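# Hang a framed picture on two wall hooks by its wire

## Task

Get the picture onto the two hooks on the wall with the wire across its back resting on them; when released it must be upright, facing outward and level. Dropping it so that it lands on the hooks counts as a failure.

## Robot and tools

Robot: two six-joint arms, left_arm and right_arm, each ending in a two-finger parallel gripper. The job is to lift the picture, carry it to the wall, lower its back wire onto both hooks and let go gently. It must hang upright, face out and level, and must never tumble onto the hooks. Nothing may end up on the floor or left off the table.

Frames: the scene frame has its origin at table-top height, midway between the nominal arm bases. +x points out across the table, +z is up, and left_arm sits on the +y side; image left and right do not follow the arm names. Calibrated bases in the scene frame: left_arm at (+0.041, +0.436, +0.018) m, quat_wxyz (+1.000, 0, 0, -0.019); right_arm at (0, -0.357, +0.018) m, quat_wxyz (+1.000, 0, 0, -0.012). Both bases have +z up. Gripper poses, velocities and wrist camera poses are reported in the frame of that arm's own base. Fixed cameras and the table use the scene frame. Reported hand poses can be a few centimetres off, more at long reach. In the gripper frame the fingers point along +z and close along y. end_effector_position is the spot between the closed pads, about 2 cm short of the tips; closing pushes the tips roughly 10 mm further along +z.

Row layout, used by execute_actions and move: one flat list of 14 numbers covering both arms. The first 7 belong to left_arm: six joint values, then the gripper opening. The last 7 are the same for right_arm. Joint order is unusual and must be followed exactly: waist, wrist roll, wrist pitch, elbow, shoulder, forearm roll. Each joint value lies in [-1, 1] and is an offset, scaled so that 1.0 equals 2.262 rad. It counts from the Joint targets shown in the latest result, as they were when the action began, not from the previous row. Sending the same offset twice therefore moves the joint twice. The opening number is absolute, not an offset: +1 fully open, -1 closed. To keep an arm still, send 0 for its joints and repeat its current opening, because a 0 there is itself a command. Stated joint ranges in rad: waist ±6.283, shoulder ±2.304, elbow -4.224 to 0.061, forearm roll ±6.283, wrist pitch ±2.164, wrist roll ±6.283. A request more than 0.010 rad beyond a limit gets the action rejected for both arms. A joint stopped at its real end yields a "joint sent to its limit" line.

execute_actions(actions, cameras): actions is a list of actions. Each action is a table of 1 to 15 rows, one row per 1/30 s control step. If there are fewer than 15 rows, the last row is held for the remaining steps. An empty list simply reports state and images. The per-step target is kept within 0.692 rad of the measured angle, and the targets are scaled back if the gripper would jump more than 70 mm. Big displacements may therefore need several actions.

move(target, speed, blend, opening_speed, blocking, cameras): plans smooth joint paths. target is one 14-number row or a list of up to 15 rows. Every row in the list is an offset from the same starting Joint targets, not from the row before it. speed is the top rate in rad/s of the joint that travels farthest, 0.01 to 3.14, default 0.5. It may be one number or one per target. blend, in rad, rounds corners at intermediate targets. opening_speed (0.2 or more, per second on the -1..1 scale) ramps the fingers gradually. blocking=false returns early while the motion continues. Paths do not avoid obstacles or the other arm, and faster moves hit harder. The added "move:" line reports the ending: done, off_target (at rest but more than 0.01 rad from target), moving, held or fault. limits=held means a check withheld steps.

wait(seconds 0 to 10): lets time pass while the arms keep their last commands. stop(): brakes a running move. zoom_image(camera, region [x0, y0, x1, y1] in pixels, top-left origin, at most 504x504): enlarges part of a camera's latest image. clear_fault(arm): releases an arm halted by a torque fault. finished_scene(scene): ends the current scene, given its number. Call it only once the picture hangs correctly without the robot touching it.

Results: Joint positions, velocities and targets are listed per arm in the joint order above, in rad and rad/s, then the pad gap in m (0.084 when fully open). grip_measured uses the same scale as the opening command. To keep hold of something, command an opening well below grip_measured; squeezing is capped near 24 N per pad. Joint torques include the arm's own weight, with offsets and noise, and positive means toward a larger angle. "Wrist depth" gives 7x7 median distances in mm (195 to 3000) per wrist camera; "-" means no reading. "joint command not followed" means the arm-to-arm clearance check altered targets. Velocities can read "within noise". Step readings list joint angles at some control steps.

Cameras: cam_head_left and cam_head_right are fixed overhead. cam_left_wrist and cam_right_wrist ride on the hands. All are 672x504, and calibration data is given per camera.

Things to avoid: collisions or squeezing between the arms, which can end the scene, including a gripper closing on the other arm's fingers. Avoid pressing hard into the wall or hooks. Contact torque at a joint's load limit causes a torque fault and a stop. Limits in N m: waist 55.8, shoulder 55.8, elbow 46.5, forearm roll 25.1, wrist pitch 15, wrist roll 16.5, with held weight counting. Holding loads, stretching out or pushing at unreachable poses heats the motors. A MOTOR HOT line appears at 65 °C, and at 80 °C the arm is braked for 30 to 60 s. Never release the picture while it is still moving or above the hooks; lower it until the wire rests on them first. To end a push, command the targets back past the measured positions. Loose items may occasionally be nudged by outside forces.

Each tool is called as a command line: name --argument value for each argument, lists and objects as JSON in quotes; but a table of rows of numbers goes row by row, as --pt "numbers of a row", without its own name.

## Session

execute_actions --actions '[]'

Scene clock: 0.00 s.
left_arm: end_effector_position=(+0.5377, +0.2541, +0.3795) grip_measured=+1.00 end_effector_quat_wxyz=(-0.326, +0.785, -0.262, +0.457) | right_arm: end_effector_position=(+0.6179, +0.3484, +0.2813) grip_measured=+1.00 end_effector_quat_wxyz=(+0.167, +0.750, -0.599, +0.226)
Joint names: [waist, wrist roll, wrist pitch, elbow, shoulder, forearm roll]
Joint positions: left_arm=[0.529 0.744 0.661 -0.604 -0.051 0.354 0.084] | right_arm=[0.684 2.263 -1.293 -1.931 -0.939 -0.538 0.084]
Joint velocities: within noise
Joint torques (N m): no reading
Motor temperatures (°C): left_arm=[25 34 26 30 26 26] | right_arm=[26 31 33 30 29 32]
Wrist depth (mm): cam_left_wrist=[2461 2549 2590 2650 2663 2675 - / 2601 2645 2664 2749 2798 2642 2142 / 2659 2727 2830 2878 2862 2260 2007 / 2842 2872 - - 2591 2073 1879 / 2919 - - 2823 2283 1983 681 / 2700 - - 2551 2124 714 631 / 2420 2714 2693 2253 756 668 584] | cam_right_wrist=[266 341 486 695 690 688 687 / 232 354 522 625 626 620 624 / 246 373 555 583 582 582 579 / 262 299 536 534 536 533 531 / 266 322 497 503 502 501 491 / 273 341 460 467 467 464 463 / 277 351 431 442 441 433 439]
Joint targets: left_arm=[0.529 0.744 0.661 -0.604 -0.051 0.354] | right_arm=[0.684 2.263 -1.293 -1.931 -0.939 -0.538]
Tool commands: left_gripper/opening=+1.0 right_gripper/opening=+1.0
camera_calibration:
cam_left_wrist: T_world_to_cam=[[-0.14885, -0.638992, -0.754674, 0.561577], [-0.451578, 0.722875, -0.523, 0.322344], [0.879728, 0.262946, -0.396155, -0.25777], [0, 0, 0, 1]] pos_world=[0.455921, 0.193608, 0.490276]
cam_right_wrist: T_world_to_cam=[[-0.971067, -0.238764, -0.004506, 0.717553], [-0.196614, 0.810065, -0.552392, 0.0648872], [0.135542, -0.535524, -0.833572, 0.474498], [0, 0, 0, 1]] pos_world=[0.645235, 0.372868, 0.434604]

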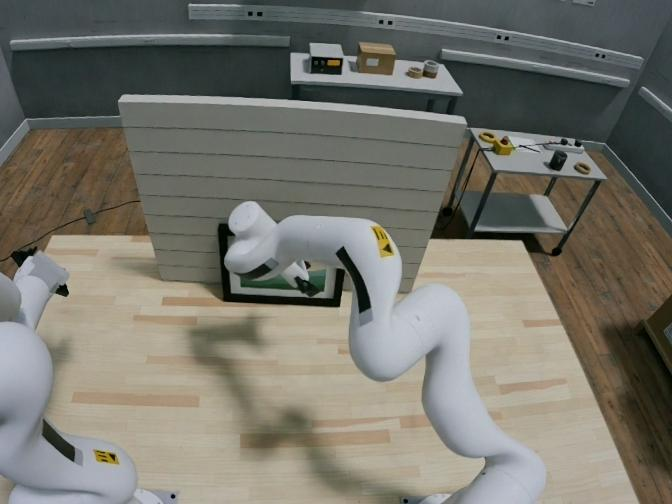

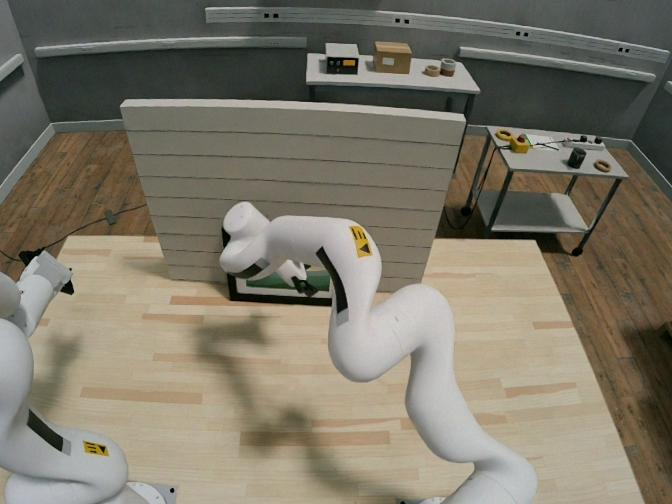

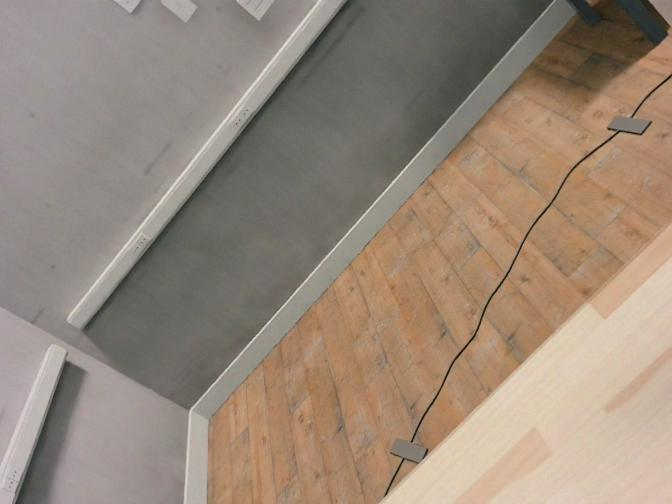

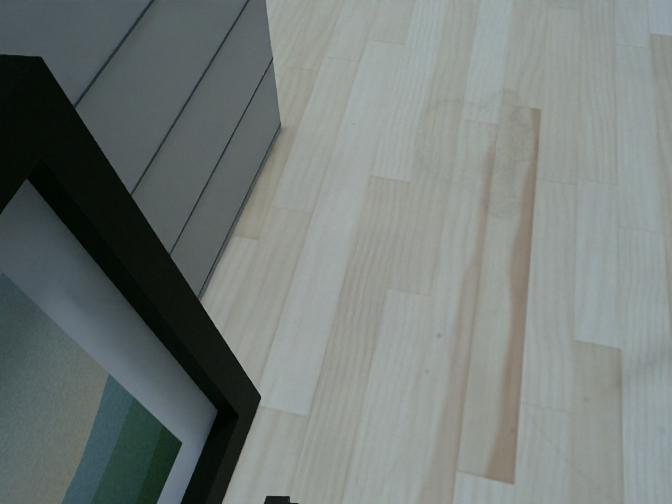

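move --pt "0 0 0 0 0 0 1 0 0 0 0.4010 0.1118 0 0" --pt "0 0 0 0 0 0 1 -0.4523 0 0 0.4010 0.1118 0 0" --pt "-0.6794 0.5099 0.2581 -0.0596 -0.1454 -0.6536 1 -0.4523 0.5385 -0.0438 0.4010 0.1118 0.9558 0" --speed 1.0 --blend 0.1 --opening_speed 1.0

Scene clock: 8.50 s.
left_arm: end_effector_position=(+0.4733, -0.3584, +0.3419) grip_measured=+1.00 end_effector_quat_wxyz=(-0.468, +0.548, -0.527, +0.450) | right_arm: end_effector_position=(+0.6044, +0.0416, +0.2769) grip_measured=-0.01 end_effector_quat_wxyz=(-0.346, +0.642, +0.404, +0.552)
Joint names: [waist, wrist roll, wrist pitch, elbow, shoulder, forearm roll]
Joint positions: left_arm=[-1.008 1.898 1.245 -0.739 -0.38 -1.125 0.084] | right_arm=[-0.339 3.481 -1.392 -1.024 -0.686 1.624 0.044]
Joint velocities: within noise
Joint torques (N m): left_arm=[-2.19 0.46 1.71 -18.28 25.62 -0.29] | right_arm=[-3.18 0.4 -2.88 -13.14 31.55 2.15]
Motor temperatures (°C): left_arm=[25 34 26 30 26 26] | right_arm=[27 31 33 30 29 32]
Wrist depth (mm): cam_left_wrist=[423 433 442 452 457 432 434 / 425 437 446 456 451 450 451 / 429 439 449 458 452 454 454 / 431 442 452 462 456 458 458 / 435 444 454 466 458 460 460 / 438 447 458 469 462 463 463 / 440 449 461 472 465 467 467] | cam_right_wrist=[2452 2585 2685 760 541 423 362 / 2526 2587 2718 764 547 426 363 / 2524 2694 2805 775 548 428 366 / 2546 2691 2883 708 518 431 367 / 2565 2674 2817 660 514 406 370 / 1046 1048 1062 685 503 376 372 / 829 833 787 664 491 385 373]
Joint targets: left_arm=[-1.008 1.898 1.245 -0.739 -0.380 -1.125] | right_arm=[-0.339 3.481 -1.392 -1.024 -0.686 1.624]
move: done
camera_calibration:
cam_left_wrist: T_world_to_cam=[[-0.184711, 0.0193131, -0.982603, 0.463022], [-0.044119, 0.998636, 0.0279218, 0.434021], [0.981802, 0.0485089, -0.183607, -0.252842], [0, 0, 0, 1]] pos_world=[0.352915, -0.430107, 0.396425]
cam_right_wrist: T_world_to_cam=[[0.899184, -0.436999, 0.0223747, -0.498446], [-0.0395291, -0.132048, -0.990455, 0.373901], [0.435782, 0.889716, -0.13601, -0.125612], [0, 0, 0, 1]] pos_world=[0.517714, -0.0566887, 0.364401]

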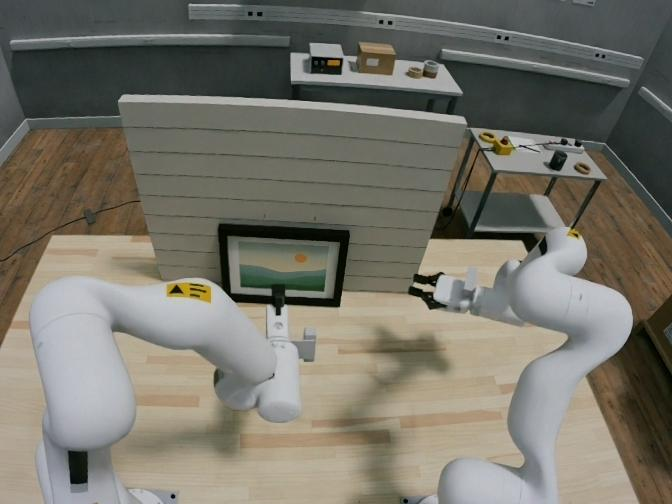

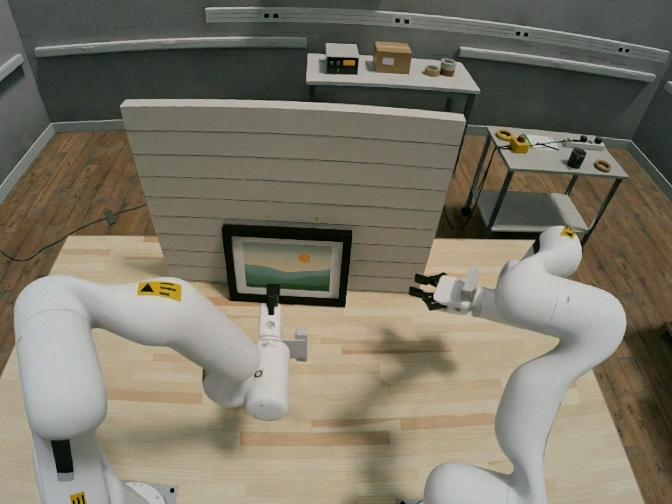

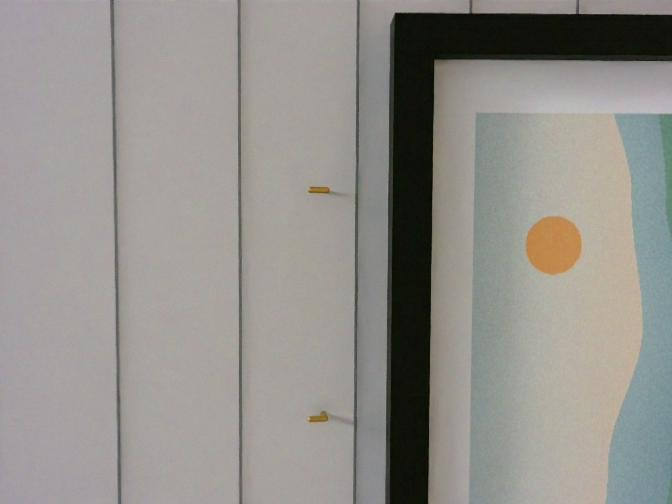

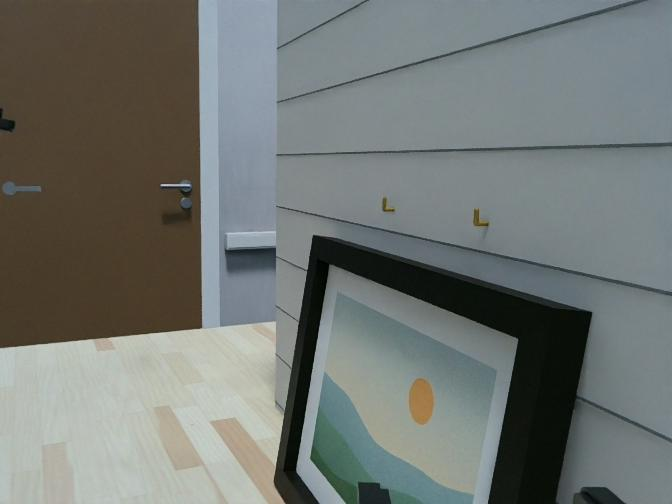

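zoom_image --camera "cam_left_wrist" --region '[290, 165, 350, 210]'

zoom_image --camera "cam_left_wrist" --region '[290, 395, 350, 440]'

zoom_image --camera "cam_left_wrist" --region '[370, 0, 470, 75]'

zoom_image --camera "cam_left_wrist" --region '[370, 429, 470, 504]'

zoom_image --camera "cam_head_left" --region '[210, 200, 370, 320]'

zoom_image --camera "cam_head_right" --region '[210, 200, 370, 320]'

Scaled by 8.400 from the camera's 672x504 image, which has a finer 960x720 frame.

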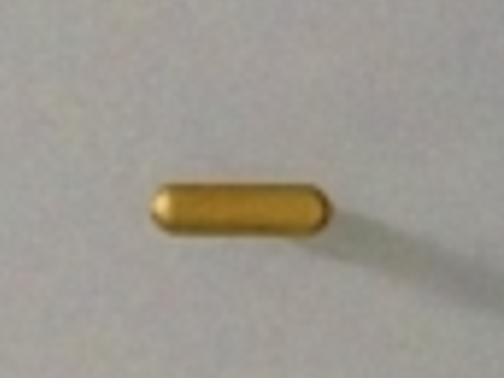

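Scaled by 8.400 from the camera's 672x504 image, which has a finer 960x720 frame.

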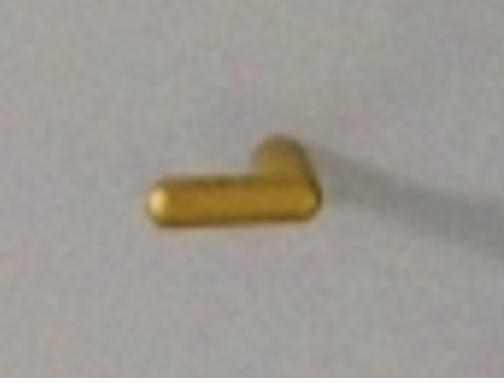

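Scaled by 5.040 from the camera's 672x504 image, which has a finer 960x720 frame.

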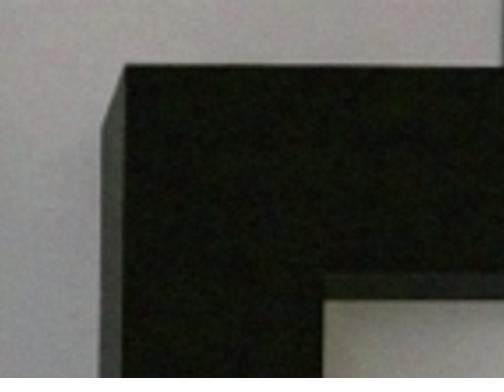

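Scaled by 5.040 from the camera's 672x504 image, which has a finer 960x720 frame.

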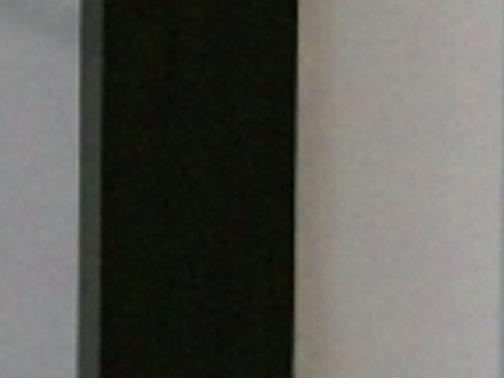

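Scaled by 3.150 from the camera's 672x504 image, which has a finer 960x720 frame.

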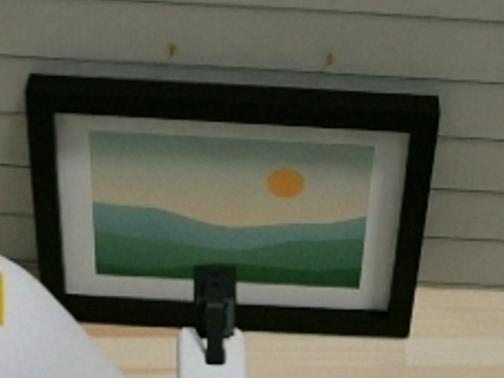

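Scaled by 3.150 from the camera's 672x504 image, which has a finer 960x720 frame.

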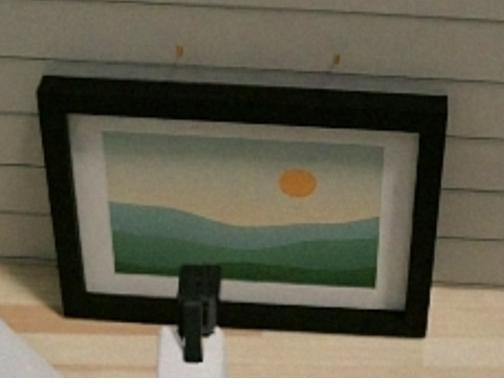

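move --target '[0.15027,-0.01238,-0.07745,-0.21972,-0.18198,0.16888,0.3,0,0,0,0,0,0,0]' --speed 0.4

zoom_image --camera "cam_left_wrist" --region '[180, 0, 520, 255]'

zoom_image --camera "cam_left_wrist" --region '[180, 249, 520, 504]'

Scene clock: 20.27 s.
left_arm: end_effector_position=(+0.7093, -0.3749, +0.2798) grip_measured=+0.29 end_effector_quat_wxyz=(-0.454, +0.531, -0.544, +0.465) | right_arm: end_effector_position=(+0.6045, +0.0416, +0.2769) grip_measured=-0.01 end_effector_quat_wxyz=(-0.346, +0.642, +0.404, +0.552)
Joint names: [waist, wrist roll, wrist pitch, elbow, shoulder, forearm roll]
Joint positions: left_arm=[-0.668 1.87 1.069 -1.236 -0.791 -0.743 0.056] | right_arm=[-0.339 3.481 -1.392 -1.024 -0.686 1.624 0.044]
Joint velocities: within noise
Joint torques (N m): left_arm=[7.14 -0.8 0.59 -22.7 42.82 1.57] | right_arm=[4.24 0.39 -1.35 -11.47 27.49 -0.68]
Motor temperatures (°C): left_arm=[25 34 26 30 26 26] | right_arm=[26 31 33 30 29 32]
Wrist depth (mm): cam_left_wrist=[212 216 222 227 200 217 217 / 212 217 222 227 200 217 217 / 212 217 223 227 200 217 218 / 212 217 221 227 200 217 217 / 212 217 223 227 200 217 218 / 212 217 223 227 200 217 218 / 213 217 223 227 200 217 218] | cam_right_wrist=[2452 2566 2756 752 541 424 361 / 2529 2679 2752 767 547 425 364 / 414 443 480 707 547 428 366 / 394 433 455 632 519 432 369 / 1264 449 475 647 514 407 370 / 1048 1059 1057 681 503 378 372 / 832 836 788 659 491 386 374]
Joint targets: left_arm=[-0.668 1.870 1.069 -1.236 -0.791 -0.743] | right_arm=[-0.339 3.481 -1.392 -1.024 -0.686 1.624]
move: done
camera_calibration:
cam_left_wrist: T_world_to_cam=[[-0.183074, 0.0305657, -0.982624, 0.449071], [0.0174483, 0.99946, 0.0278386, 0.419198], [0.982944, -0.0120486, -0.183509, -0.518633], [0, 0, 0, 1]] pos_world=[0.584687, -0.438947, 0.334425]
cam_right_wrist: T_world_to_cam=[[0.89912, -0.437135, 0.0222617, -0.498379], [-0.0396532, -0.132001, -0.990456, 0.373969], [0.435902, 0.889657, -0.136018, -0.125674], [0, 0, 0, 1]] pos_world=[0.517713, -0.056688, 0.364401]

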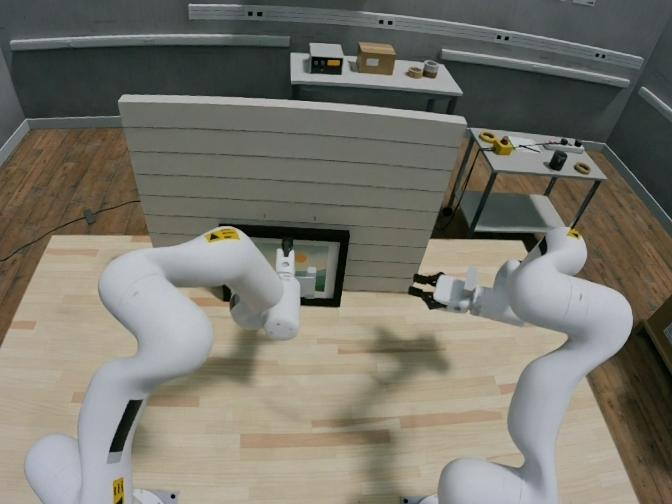

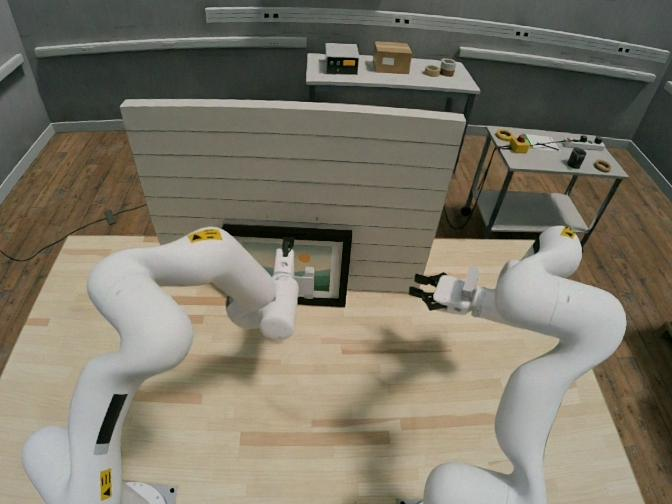

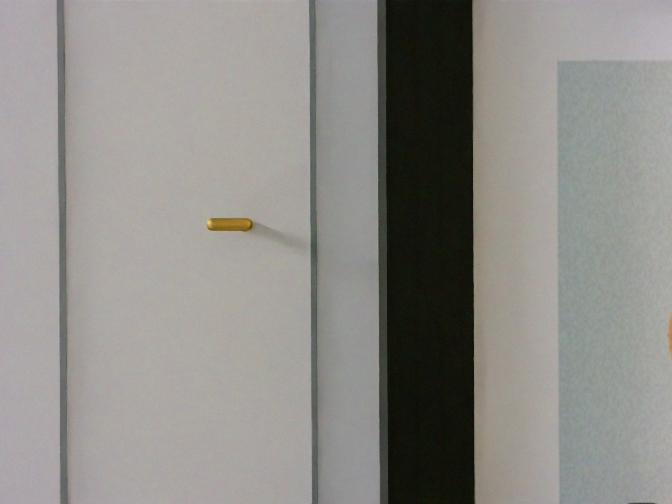

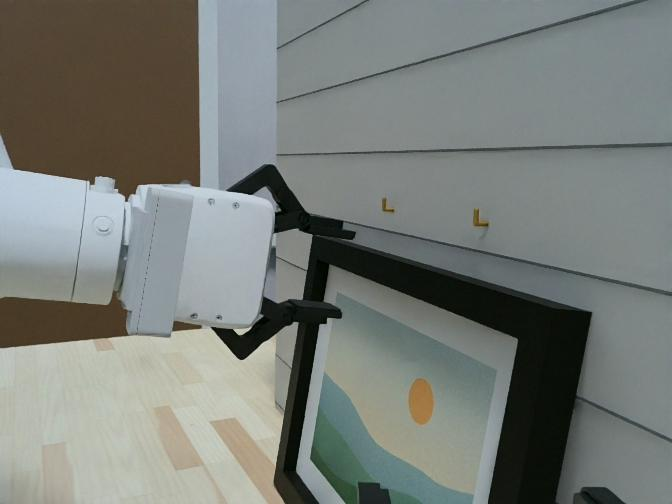

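Scaled by 1.482 from the camera's 672x504 image, which has a finer 960x720 frame.

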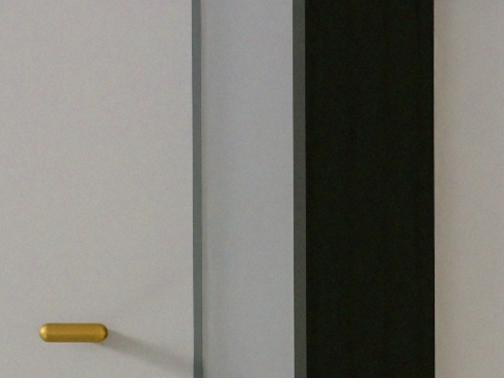

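Scaled by 1.482 from the camera's 672x504 image, which has a finer 960x720 frame.

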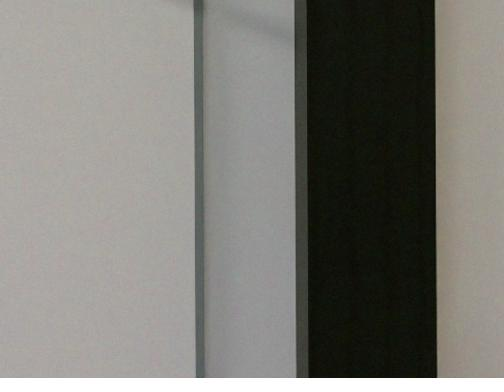

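move --target '[0.03603,0.00371,-0.02897,-0.06267,-0.03859,0.03023,0.3,0,0,0,0,0,0,0]' --speed 0.12

zoom_image --camera "cam_left_wrist" --region '[300, 249, 640, 504]'

zoom_image --camera "cam_right_wrist" --region '[180, 140, 480, 365]'

Scene clock: 30.20 s.
left_arm: end_effector_position=(+0.7709, -0.3576, +0.2724) grip_measured=+0.29 end_effector_quat_wxyz=(-0.454, +0.531, -0.544, +0.465) | right_arm: end_effector_position=(+0.6045, +0.0416, +0.2769) grip_measured=-0.01 end_effector_quat_wxyz=(-0.346, +0.642, +0.404, +0.552)
Joint names: [waist, wrist roll, wrist pitch, elbow, shoulder, forearm roll]
Joint positions: left_arm=[-0.586 1.878 1.004 -1.377 -0.878 -0.674 0.056] | right_arm=[-0.339 3.481 -1.392 -1.024 -0.686 1.624 0.044]
Joint velocities: within noise
Joint torques (N m): left_arm=[6.01 0.37 0.7 -22.27 45.94 2.19] | right_arm=[3.56 0.21 -1.21 -12.46 28.3 0.13]
Motor temperatures (°C): left_arm=[25 34 26 31 27 26] | right_arm=[26 31 33 30 29 32]
Wrist depth (mm): cam_left_wrist=[- - - - - - - / - - - - - - - / - - - - - - - / - - - - - - - / - - - - - - - / - - - - - - - / - - - - - - -] | cam_right_wrist=[2439 2634 2737 753 542 424 361 / 517 2568 2742 765 546 425 364 / 427 480 2755 649 548 429 365 / 414 436 478 520 518 430 367 / 2496 1271 496 593 512 406 369 / 1048 1051 1064 681 499 377 372 / 831 838 790 662 491 386 374]
Joint targets: left_arm=[-0.586 1.878 1.004 -1.377 -0.879 -0.674] | right_arm=[-0.339 3.481 -1.392 -1.024 -0.686 1.624]
move: done
camera_calibration:
cam_left_wrist: T_world_to_cam=[[-0.183168, 0.0305863, -0.982606, 0.452612], [0.0175524, 0.999458, 0.027839, 0.40097], [0.982925, -0.0121479, -0.183605, -0.58033], [0, 0, 0, 1]] pos_world=[0.646287, -0.421647, 0.327025]
cam_right_wrist: T_world_to_cam=[[0.899122, -0.437129, 0.0223035, -0.498395], [-0.0396149, -0.132019, -0.990455, 0.373948], [0.435902, 0.889657, -0.136018, -0.125674], [0, 0, 0, 1]] pos_world=[0.517713, -0.056688, 0.364401]

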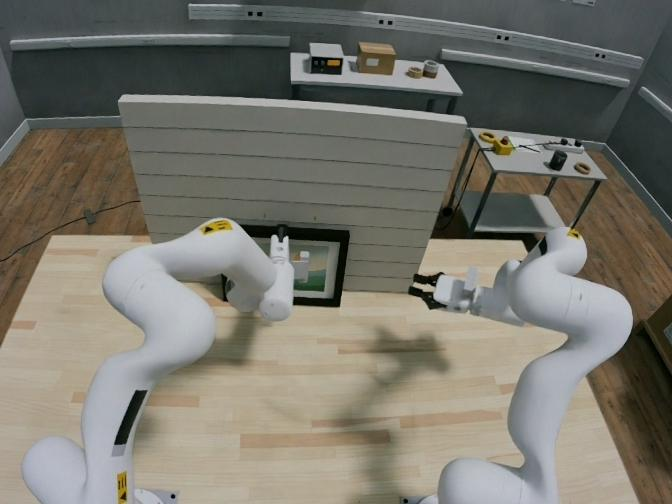

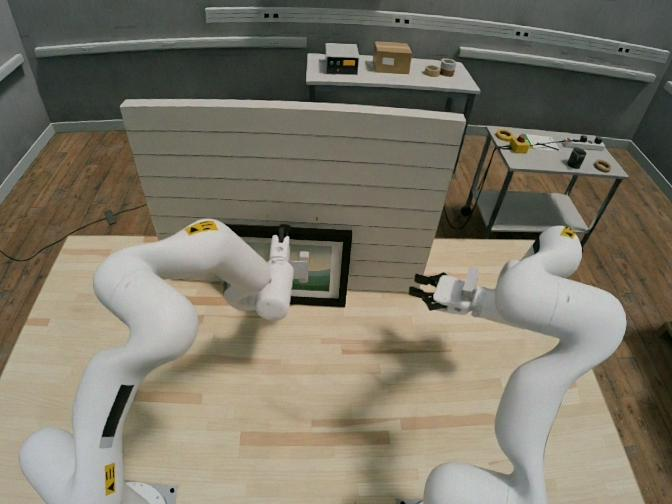

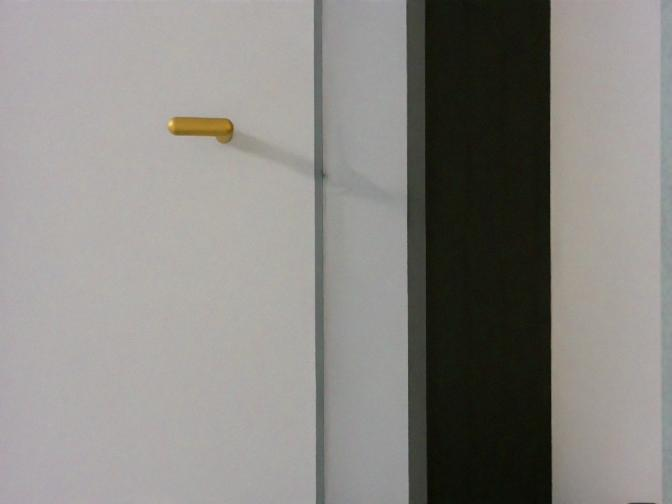

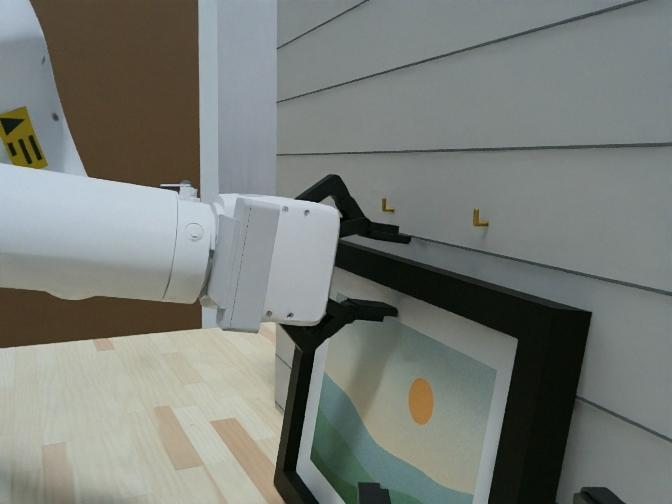

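Scaled by 1.482 from the camera's 672x504 image, which has a finer 960x720 frame.

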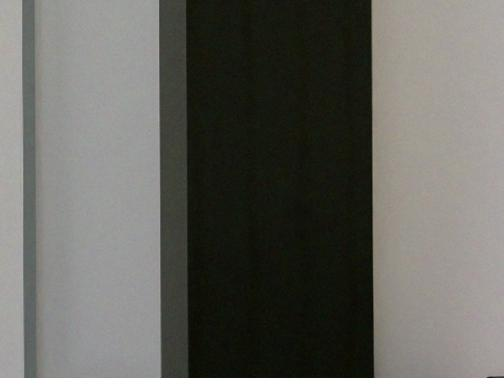

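Scaled by 1.680 from the camera's 672x504 image, which has a finer 960x720 frame.

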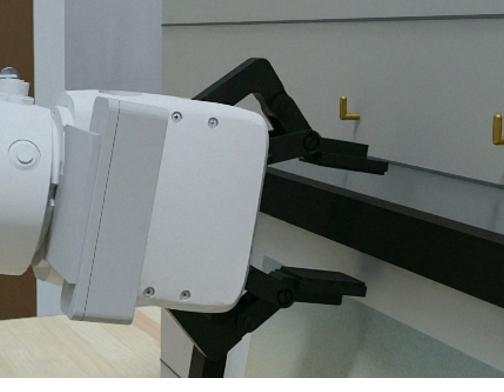

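move --pt "0 0 0 0 0 0 -1 0 0 0 0 0 0 0" --pt "-0.01163 0.00113 0.00752 0.04181 0.03661 -0.01084 -1 0 0 0 0 0 0 0" --speed 0.08 --opening_speed 0.4

zoom_image --camera "cam_right_wrist" --region '[180, 140, 580, 440]'

Scene clock: 37.07 s.
left_arm: end_effector_position=(+0.7410, -0.3569, +0.2924) grip_measured=-0.44 end_effector_quat_wxyz=(-0.454, +0.531, -0.544, +0.465) end_effector_velocity=(-0.001, +0.001, -0.002) end_effector_angular_velocity=(+0.003, +0.003, +0.001) | right_arm: end_effector_position=(+0.6045, +0.0416, +0.2769) grip_measured=-0.01 end_effector_quat_wxyz=(-0.346, +0.642, +0.404, +0.552)
Joint names: [waist, wrist roll, wrist pitch, elbow, shoulder, forearm roll]
Joint positions: left_arm=[-0.613 1.881 1.021 -1.283 -0.796 -0.699 0.025] | right_arm=[-0.339 3.481 -1.392 -1.024 -0.686 1.624 0.044]
Joint velocities: left_arm=[0 0.001 0 0.005 0.001 0 0] | right_arm=[within noise]
Joint torques (N m): left_arm=[-3.01 0.29 2.97 -20.25 65.65 0] | right_arm=[4.22 0.21 -1.16 -12.98 28.17 -0.16]
Motor temperatures (°C): left_arm=[25 34 26 31 27 26] | right_arm=[26 31 33 30 29 31]
Wrist depth (mm): cam_left_wrist=[- - - - - - - / - - - - - - - / - - - - - - - / - - - - - - - / - - - - - - - / - - - - - - - / - - - - - - -] | cam_right_wrist=[2443 2623 2714 751 541 422 361 / 2468 2656 2740 760 547 425 364 / 411 455 479 699 546 428 366 / 418 446 477 536 484 431 368 / 2602 2663 712 578 454 370 369 / 1041 1053 977 602 447 369 373 / 832 830 742 546 433 373 373]
Joint targets: left_arm=[-0.613 1.881 1.021 -1.283 -0.796 -0.699] | right_arm=[-0.339 3.481 -1.392 -1.024 -0.686 1.624]
move: done
camera_calibration:
cam_left_wrist: T_world_to_cam=[[-0.183071, 0.030584, -0.982624, 0.466711], [0.0175497, 0.999458, 0.0278383, 0.400241], [0.982943, -0.0121484, -0.183509, -0.547305], [0, 0, 0, 1]] pos_world=[0.616387, -0.420947, 0.347025]
cam_right_wrist: T_world_to_cam=[[0.899122, -0.437129, 0.0223035, -0.498395], [-0.0396149, -0.132019, -0.990455, 0.373948], [0.435902, 0.889657, -0.136018, -0.125674], [0, 0, 0, 1]] pos_world=[0.517713, -0.056688, 0.364401]

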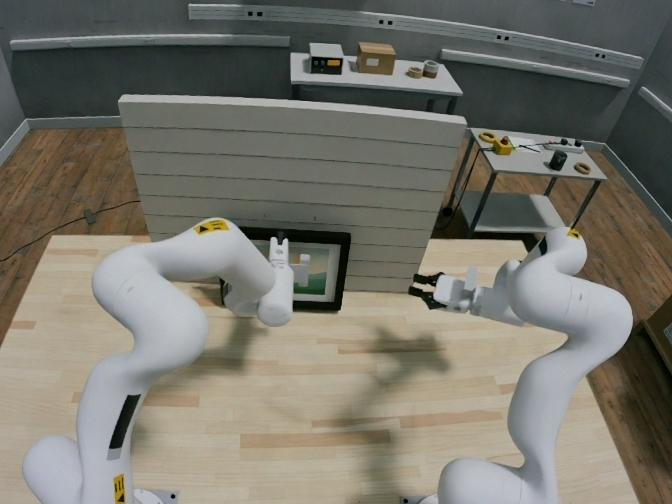

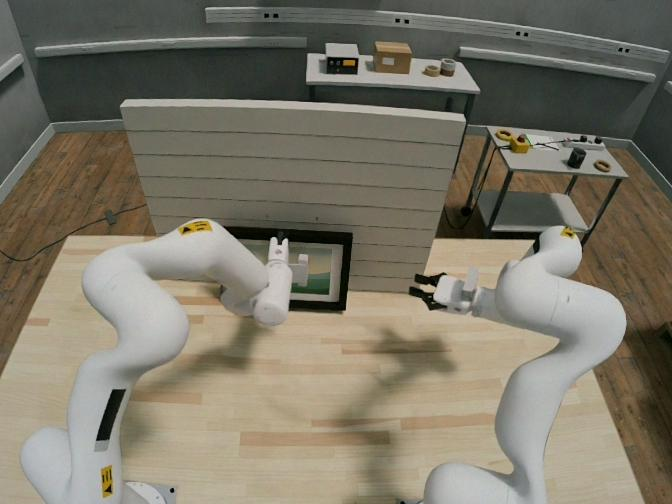

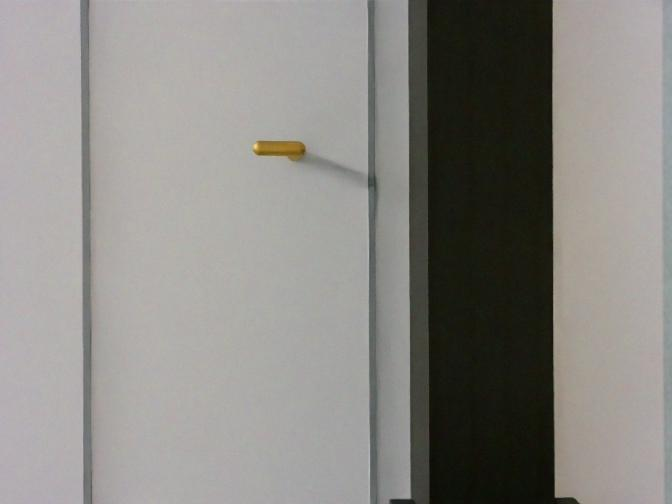

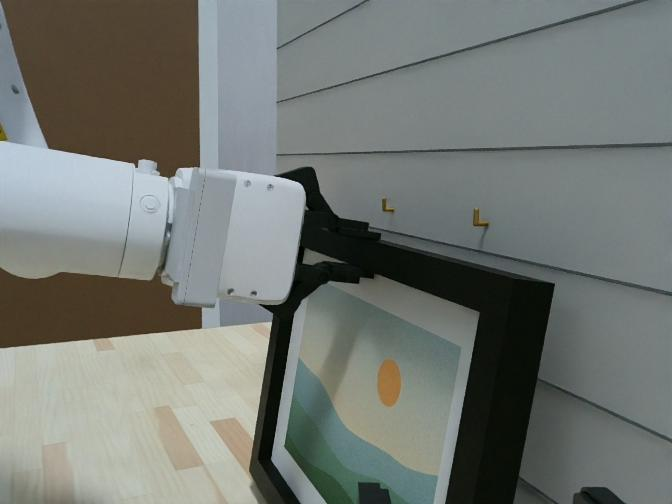

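Scaled by 1.260 from the camera's 672x504 image, which has a finer 960x720 frame.

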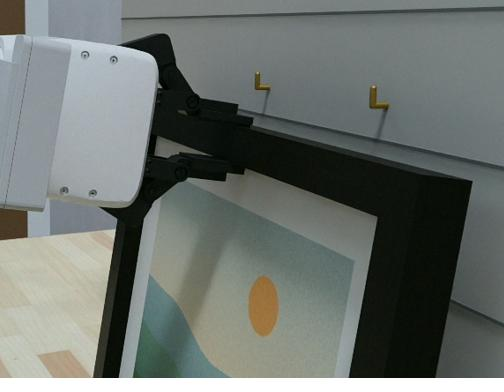

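move --target '[-0.01503,0.07079,-0.00581,-0.01096,0.09043,-0.02729,-1,0.0299,0.8599,-0.1419,-0.3727,-0.2015,-0.0952,0]' --speed 0.5

zoom_image --camera "cam_right_wrist" --region '[200, 180, 500, 405]'

Scene clock: 49.27 s.
left_arm: end_effector_position=(+0.7314, -0.3737, +0.4650) grip_measured=-0.44 end_effector_quat_wxyz=(+0.494, -0.494, +0.506, -0.506) | right_arm: end_effector_position=(+0.7358, +0.0432, +0.3070) grip_measured=-0.01 end_effector_quat_wxyz=(+0.707, -0.707, +0.020, -0.020)
Joint names: [waist, wrist roll, wrist pitch, elbow, shoulder, forearm roll]
Joint positions: left_arm=[-0.647 2.041 1.008 -1.308 -0.591 -0.761 0.025] | right_arm=[-0.271 5.426 -1.713 -1.867 -1.141 1.409 0.044]
Joint velocities: within noise
Joint torques (N m): left_arm=[-0.68 0.28 1.83 -30.15 60.55 0.84] | right_arm=[7.64 0.41 -2.45 -17.14 39.08 -0.44]
Motor temperatures (°C): left_arm=[25 34 26 31 27 26] | right_arm=[26 31 33 31 29 31]
Wrist depth (mm): cam_left_wrist=[207 207 208 208 - - - / 207 207 208 208 - - - / 207 207 208 208 - - - / 207 207 208 208 - - - / 207 207 208 208 - - - / 207 208 208 208 - - - / 207 208 208 208 - - -] | cam_right_wrist=[- - - - - - - / - - - - - - - / - - - - - - - / 600 547 498 446 2808 388 700 / 2872 296 365 557 581 306 698 / 2785 295 294 294 293 293 292 / 2744 474 496 2764 2739 1139 814]
Joint targets: left_arm=[-0.647 2.041 1.008 -1.308 -0.591 -0.761] | right_arm=[-0.271 5.426 -1.713 -1.867 -1.141 1.409]
move: done
camera_calibration:
cam_left_wrist: T_world_to_cam=[[-0.0275532, 0.0269842, -0.999256, 0.527668], [0.0137354, 0.999551, 0.0266134, 0.415807], [0.999526, -0.0129919, -0.0279115, -0.591263], [0, 0, 0, 1]] pos_world=[0.59981, -0.437541, 0.499706]
cam_right_wrist: T_world_to_cam=[[0.0190565, -0.00799155, -0.999786, 0.326421], [-0.997289, 0.0709338, -0.0195759, 0.806987], [0.0710751, 0.997449, -0.00661813, 0.0437165], [0, 0, 0, 1]] pos_world=[0.795472, -0.098239, 0.342438]

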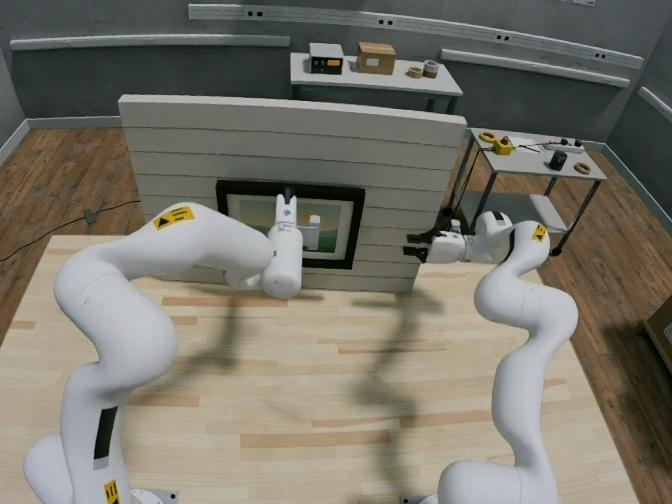

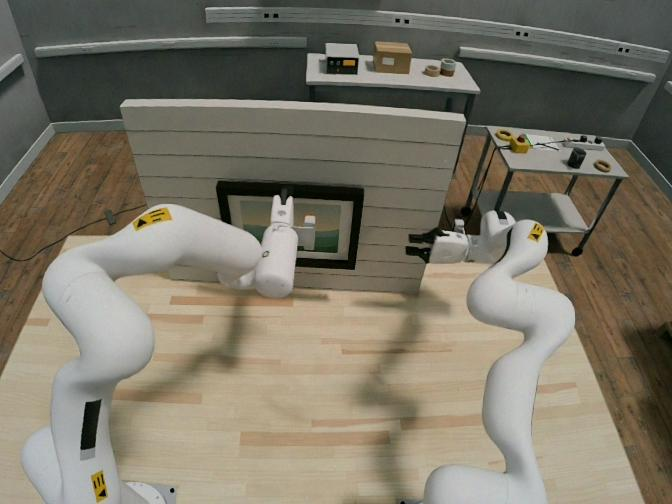

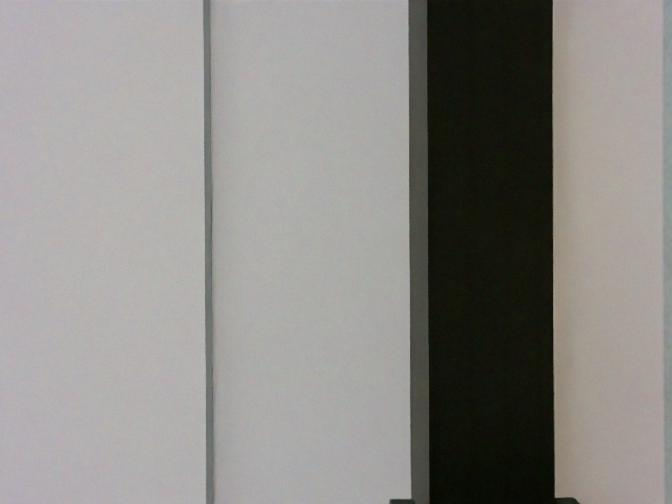

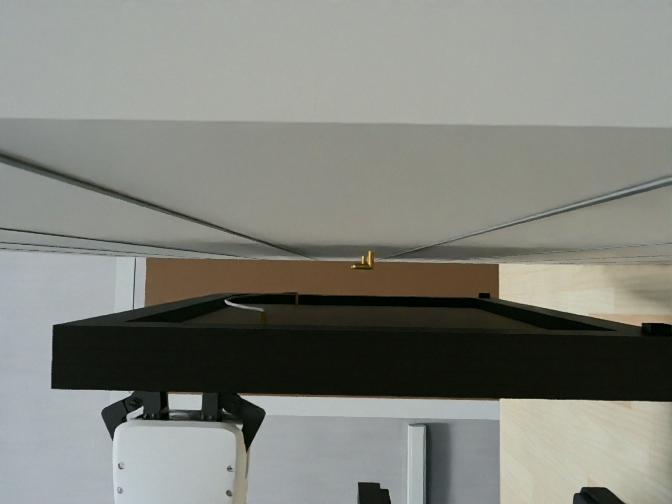

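Scaled by 1.680 from the camera's 672x504 image, which has a finer 960x720 frame.

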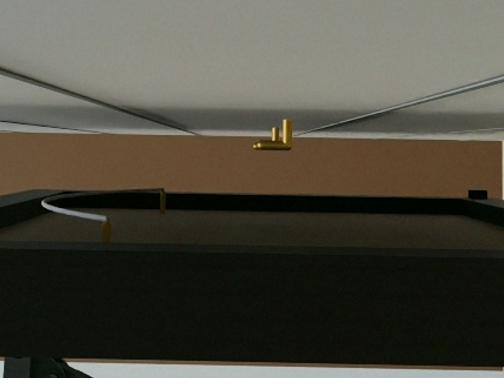

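zoom_image --camera "cam_right_wrist" --region '[335, 240, 395, 285]'

zoom_image --camera "cam_right_wrist" --region '[205, 275, 325, 345]'

zoom_image --camera "cam_right_wrist" --region '[30, 280, 230, 405]'

zoom_image --camera "cam_head_left" --region '[200, 160, 380, 295]'

zoom_image --camera "cam_head_right" --region '[200, 160, 380, 295]'

Scaled by 8.400 from the camera's 672x504 image, which has a finer 960x720 frame.

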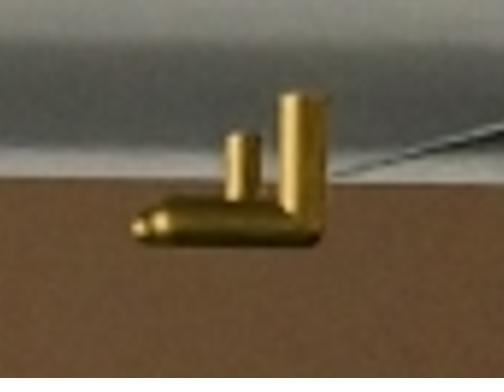

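Scaled by 4.200 from the camera's 672x504 image, which has a finer 960x720 frame.

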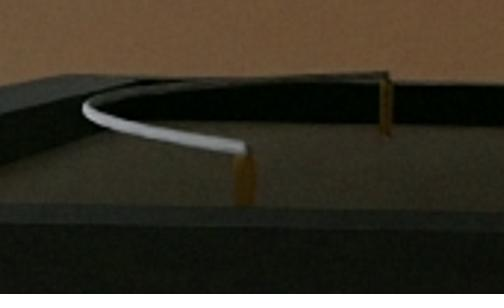

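Scaled by 2.520 from the camera's 672x504 image, which has a finer 960x720 frame.

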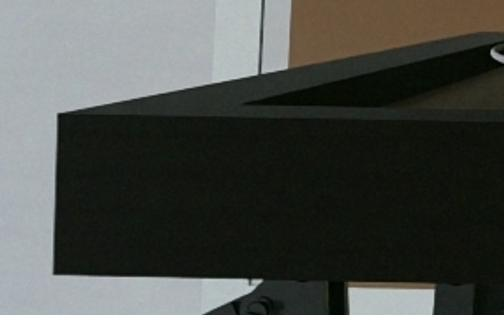

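Scaled by 2.800 from the camera's 672x504 image, which has a finer 960x720 frame.

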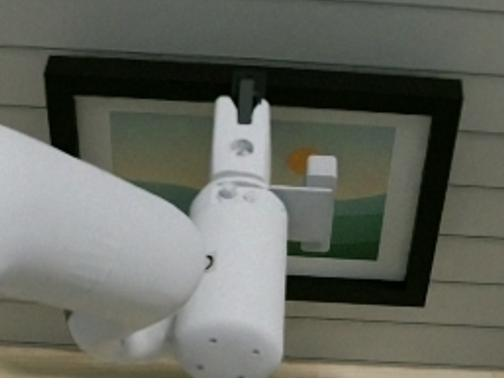

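Scaled by 2.800 from the camera's 672x504 image, which has a finer 960x720 frame.

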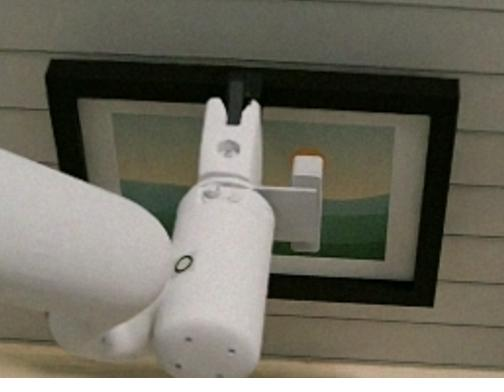

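move --target '[0.01384,0.00039,-0.01103,-0.03763,-0.02569,0.01164,-1,0,0,0,0,0,0,0]' --speed 0.05

zoom_image --camera "cam_right_wrist" --region '[210, 220, 390, 320]'

Scene clock: 60.80 s.
left_arm: end_effector_position=(+0.7625, -0.3722, +0.4649) grip_measured=-0.44 end_effector_quat_wxyz=(+0.496, -0.492, +0.504, -0.508) | right_arm: end_effector_position=(+0.7358, +0.0432, +0.3070) grip_measured=-0.01 end_effector_quat_wxyz=(+0.707, -0.707, +0.020, -0.020)
Joint names: [waist, wrist roll, wrist pitch, elbow, shoulder, forearm roll]
Joint positions: left_arm=[-0.615 2.042 0.983 -1.393 -0.649 -0.734 0.025] | right_arm=[-0.271 5.426 -1.713 -1.867 -1.141 1.409 0.044]
Joint velocities: within noise
Joint torques (N m): left_arm=[4.87 0.2 1.98 -30.24 49.48 3.22] | right_arm=[7.13 0.28 -1.33 -14.51 40.95 1.21]
Motor temperatures (°C): left_arm=[25 34 26 32 28 26] | right_arm=[26 31 33 31 30 31]
Wrist depth (mm): cam_left_wrist=[- - - - - - - / - - - - - - - / - - - - - - - / - - - - - - - / - - - - - - - / - - - - - - - / - - - - - - -] | cam_right_wrist=[- - - - - - - / - - - - - - - / - - - - - - - / 299 299 298 297 297 342 336 / 2838 298 488 2740 2813 296 696 / 2736 480 493 2766 2825 1134 818 / 2747 476 2794 2719 2731 1128 821]
Joint targets: left_arm=[-0.615 2.042 0.983 -1.393 -0.649 -0.734] | right_arm=[-0.271 5.426 -1.713 -1.867 -1.141 1.409]
move: done
camera_calibration:
cam_left_wrist: T_world_to_cam=[[-0.0175732, 0.0267264, -0.999488, 0.520789], [0.0130677, 0.999563, 0.0264987, 0.414406], [0.99976, -0.0125954, -0.0179148, -0.626906], [0, 0, 0, 1]] pos_world=[0.630492, -0.43604, 0.49831]
cam_right_wrist: T_world_to_cam=[[0.0189568, -0.00798471, -0.999788, 0.326501], [-0.997291, 0.0709329, -0.0194759, 0.806955], [0.0710734, 0.997449, -0.00661842, 0.043718], [0, 0, 0, 1]] pos_world=[0.795472, -0.098239, 0.342438]

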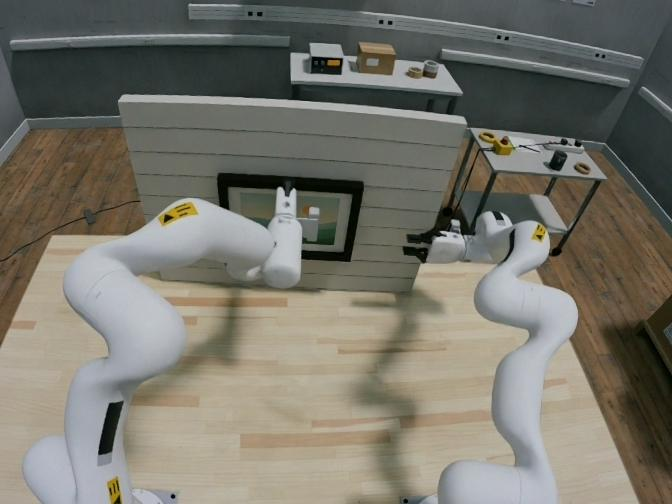

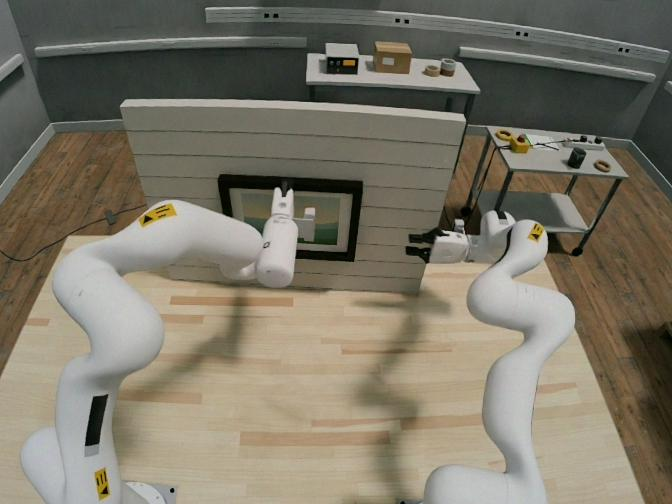

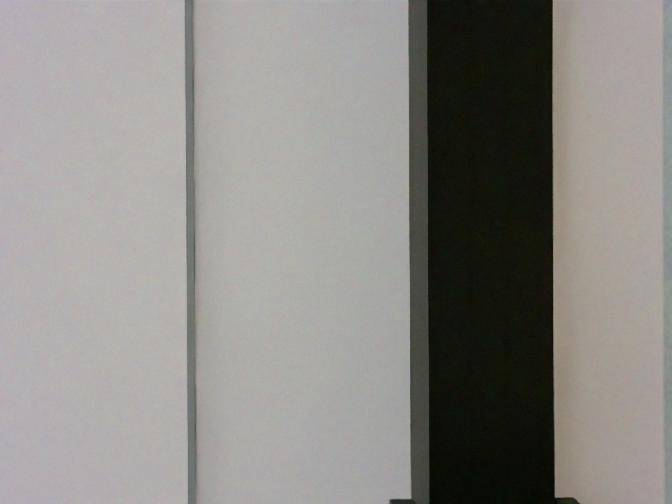

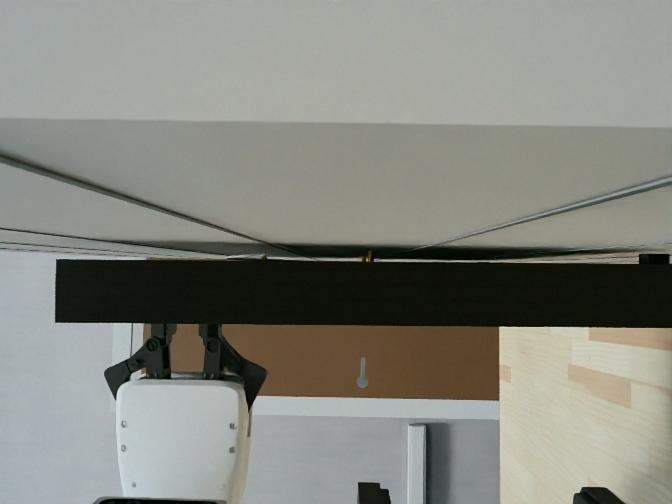

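Scaled by 2.800 from the camera's 672x504 image, which has a finer 960x720 frame.

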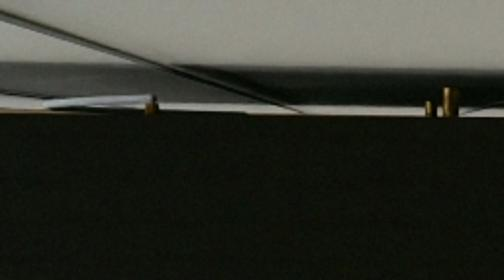

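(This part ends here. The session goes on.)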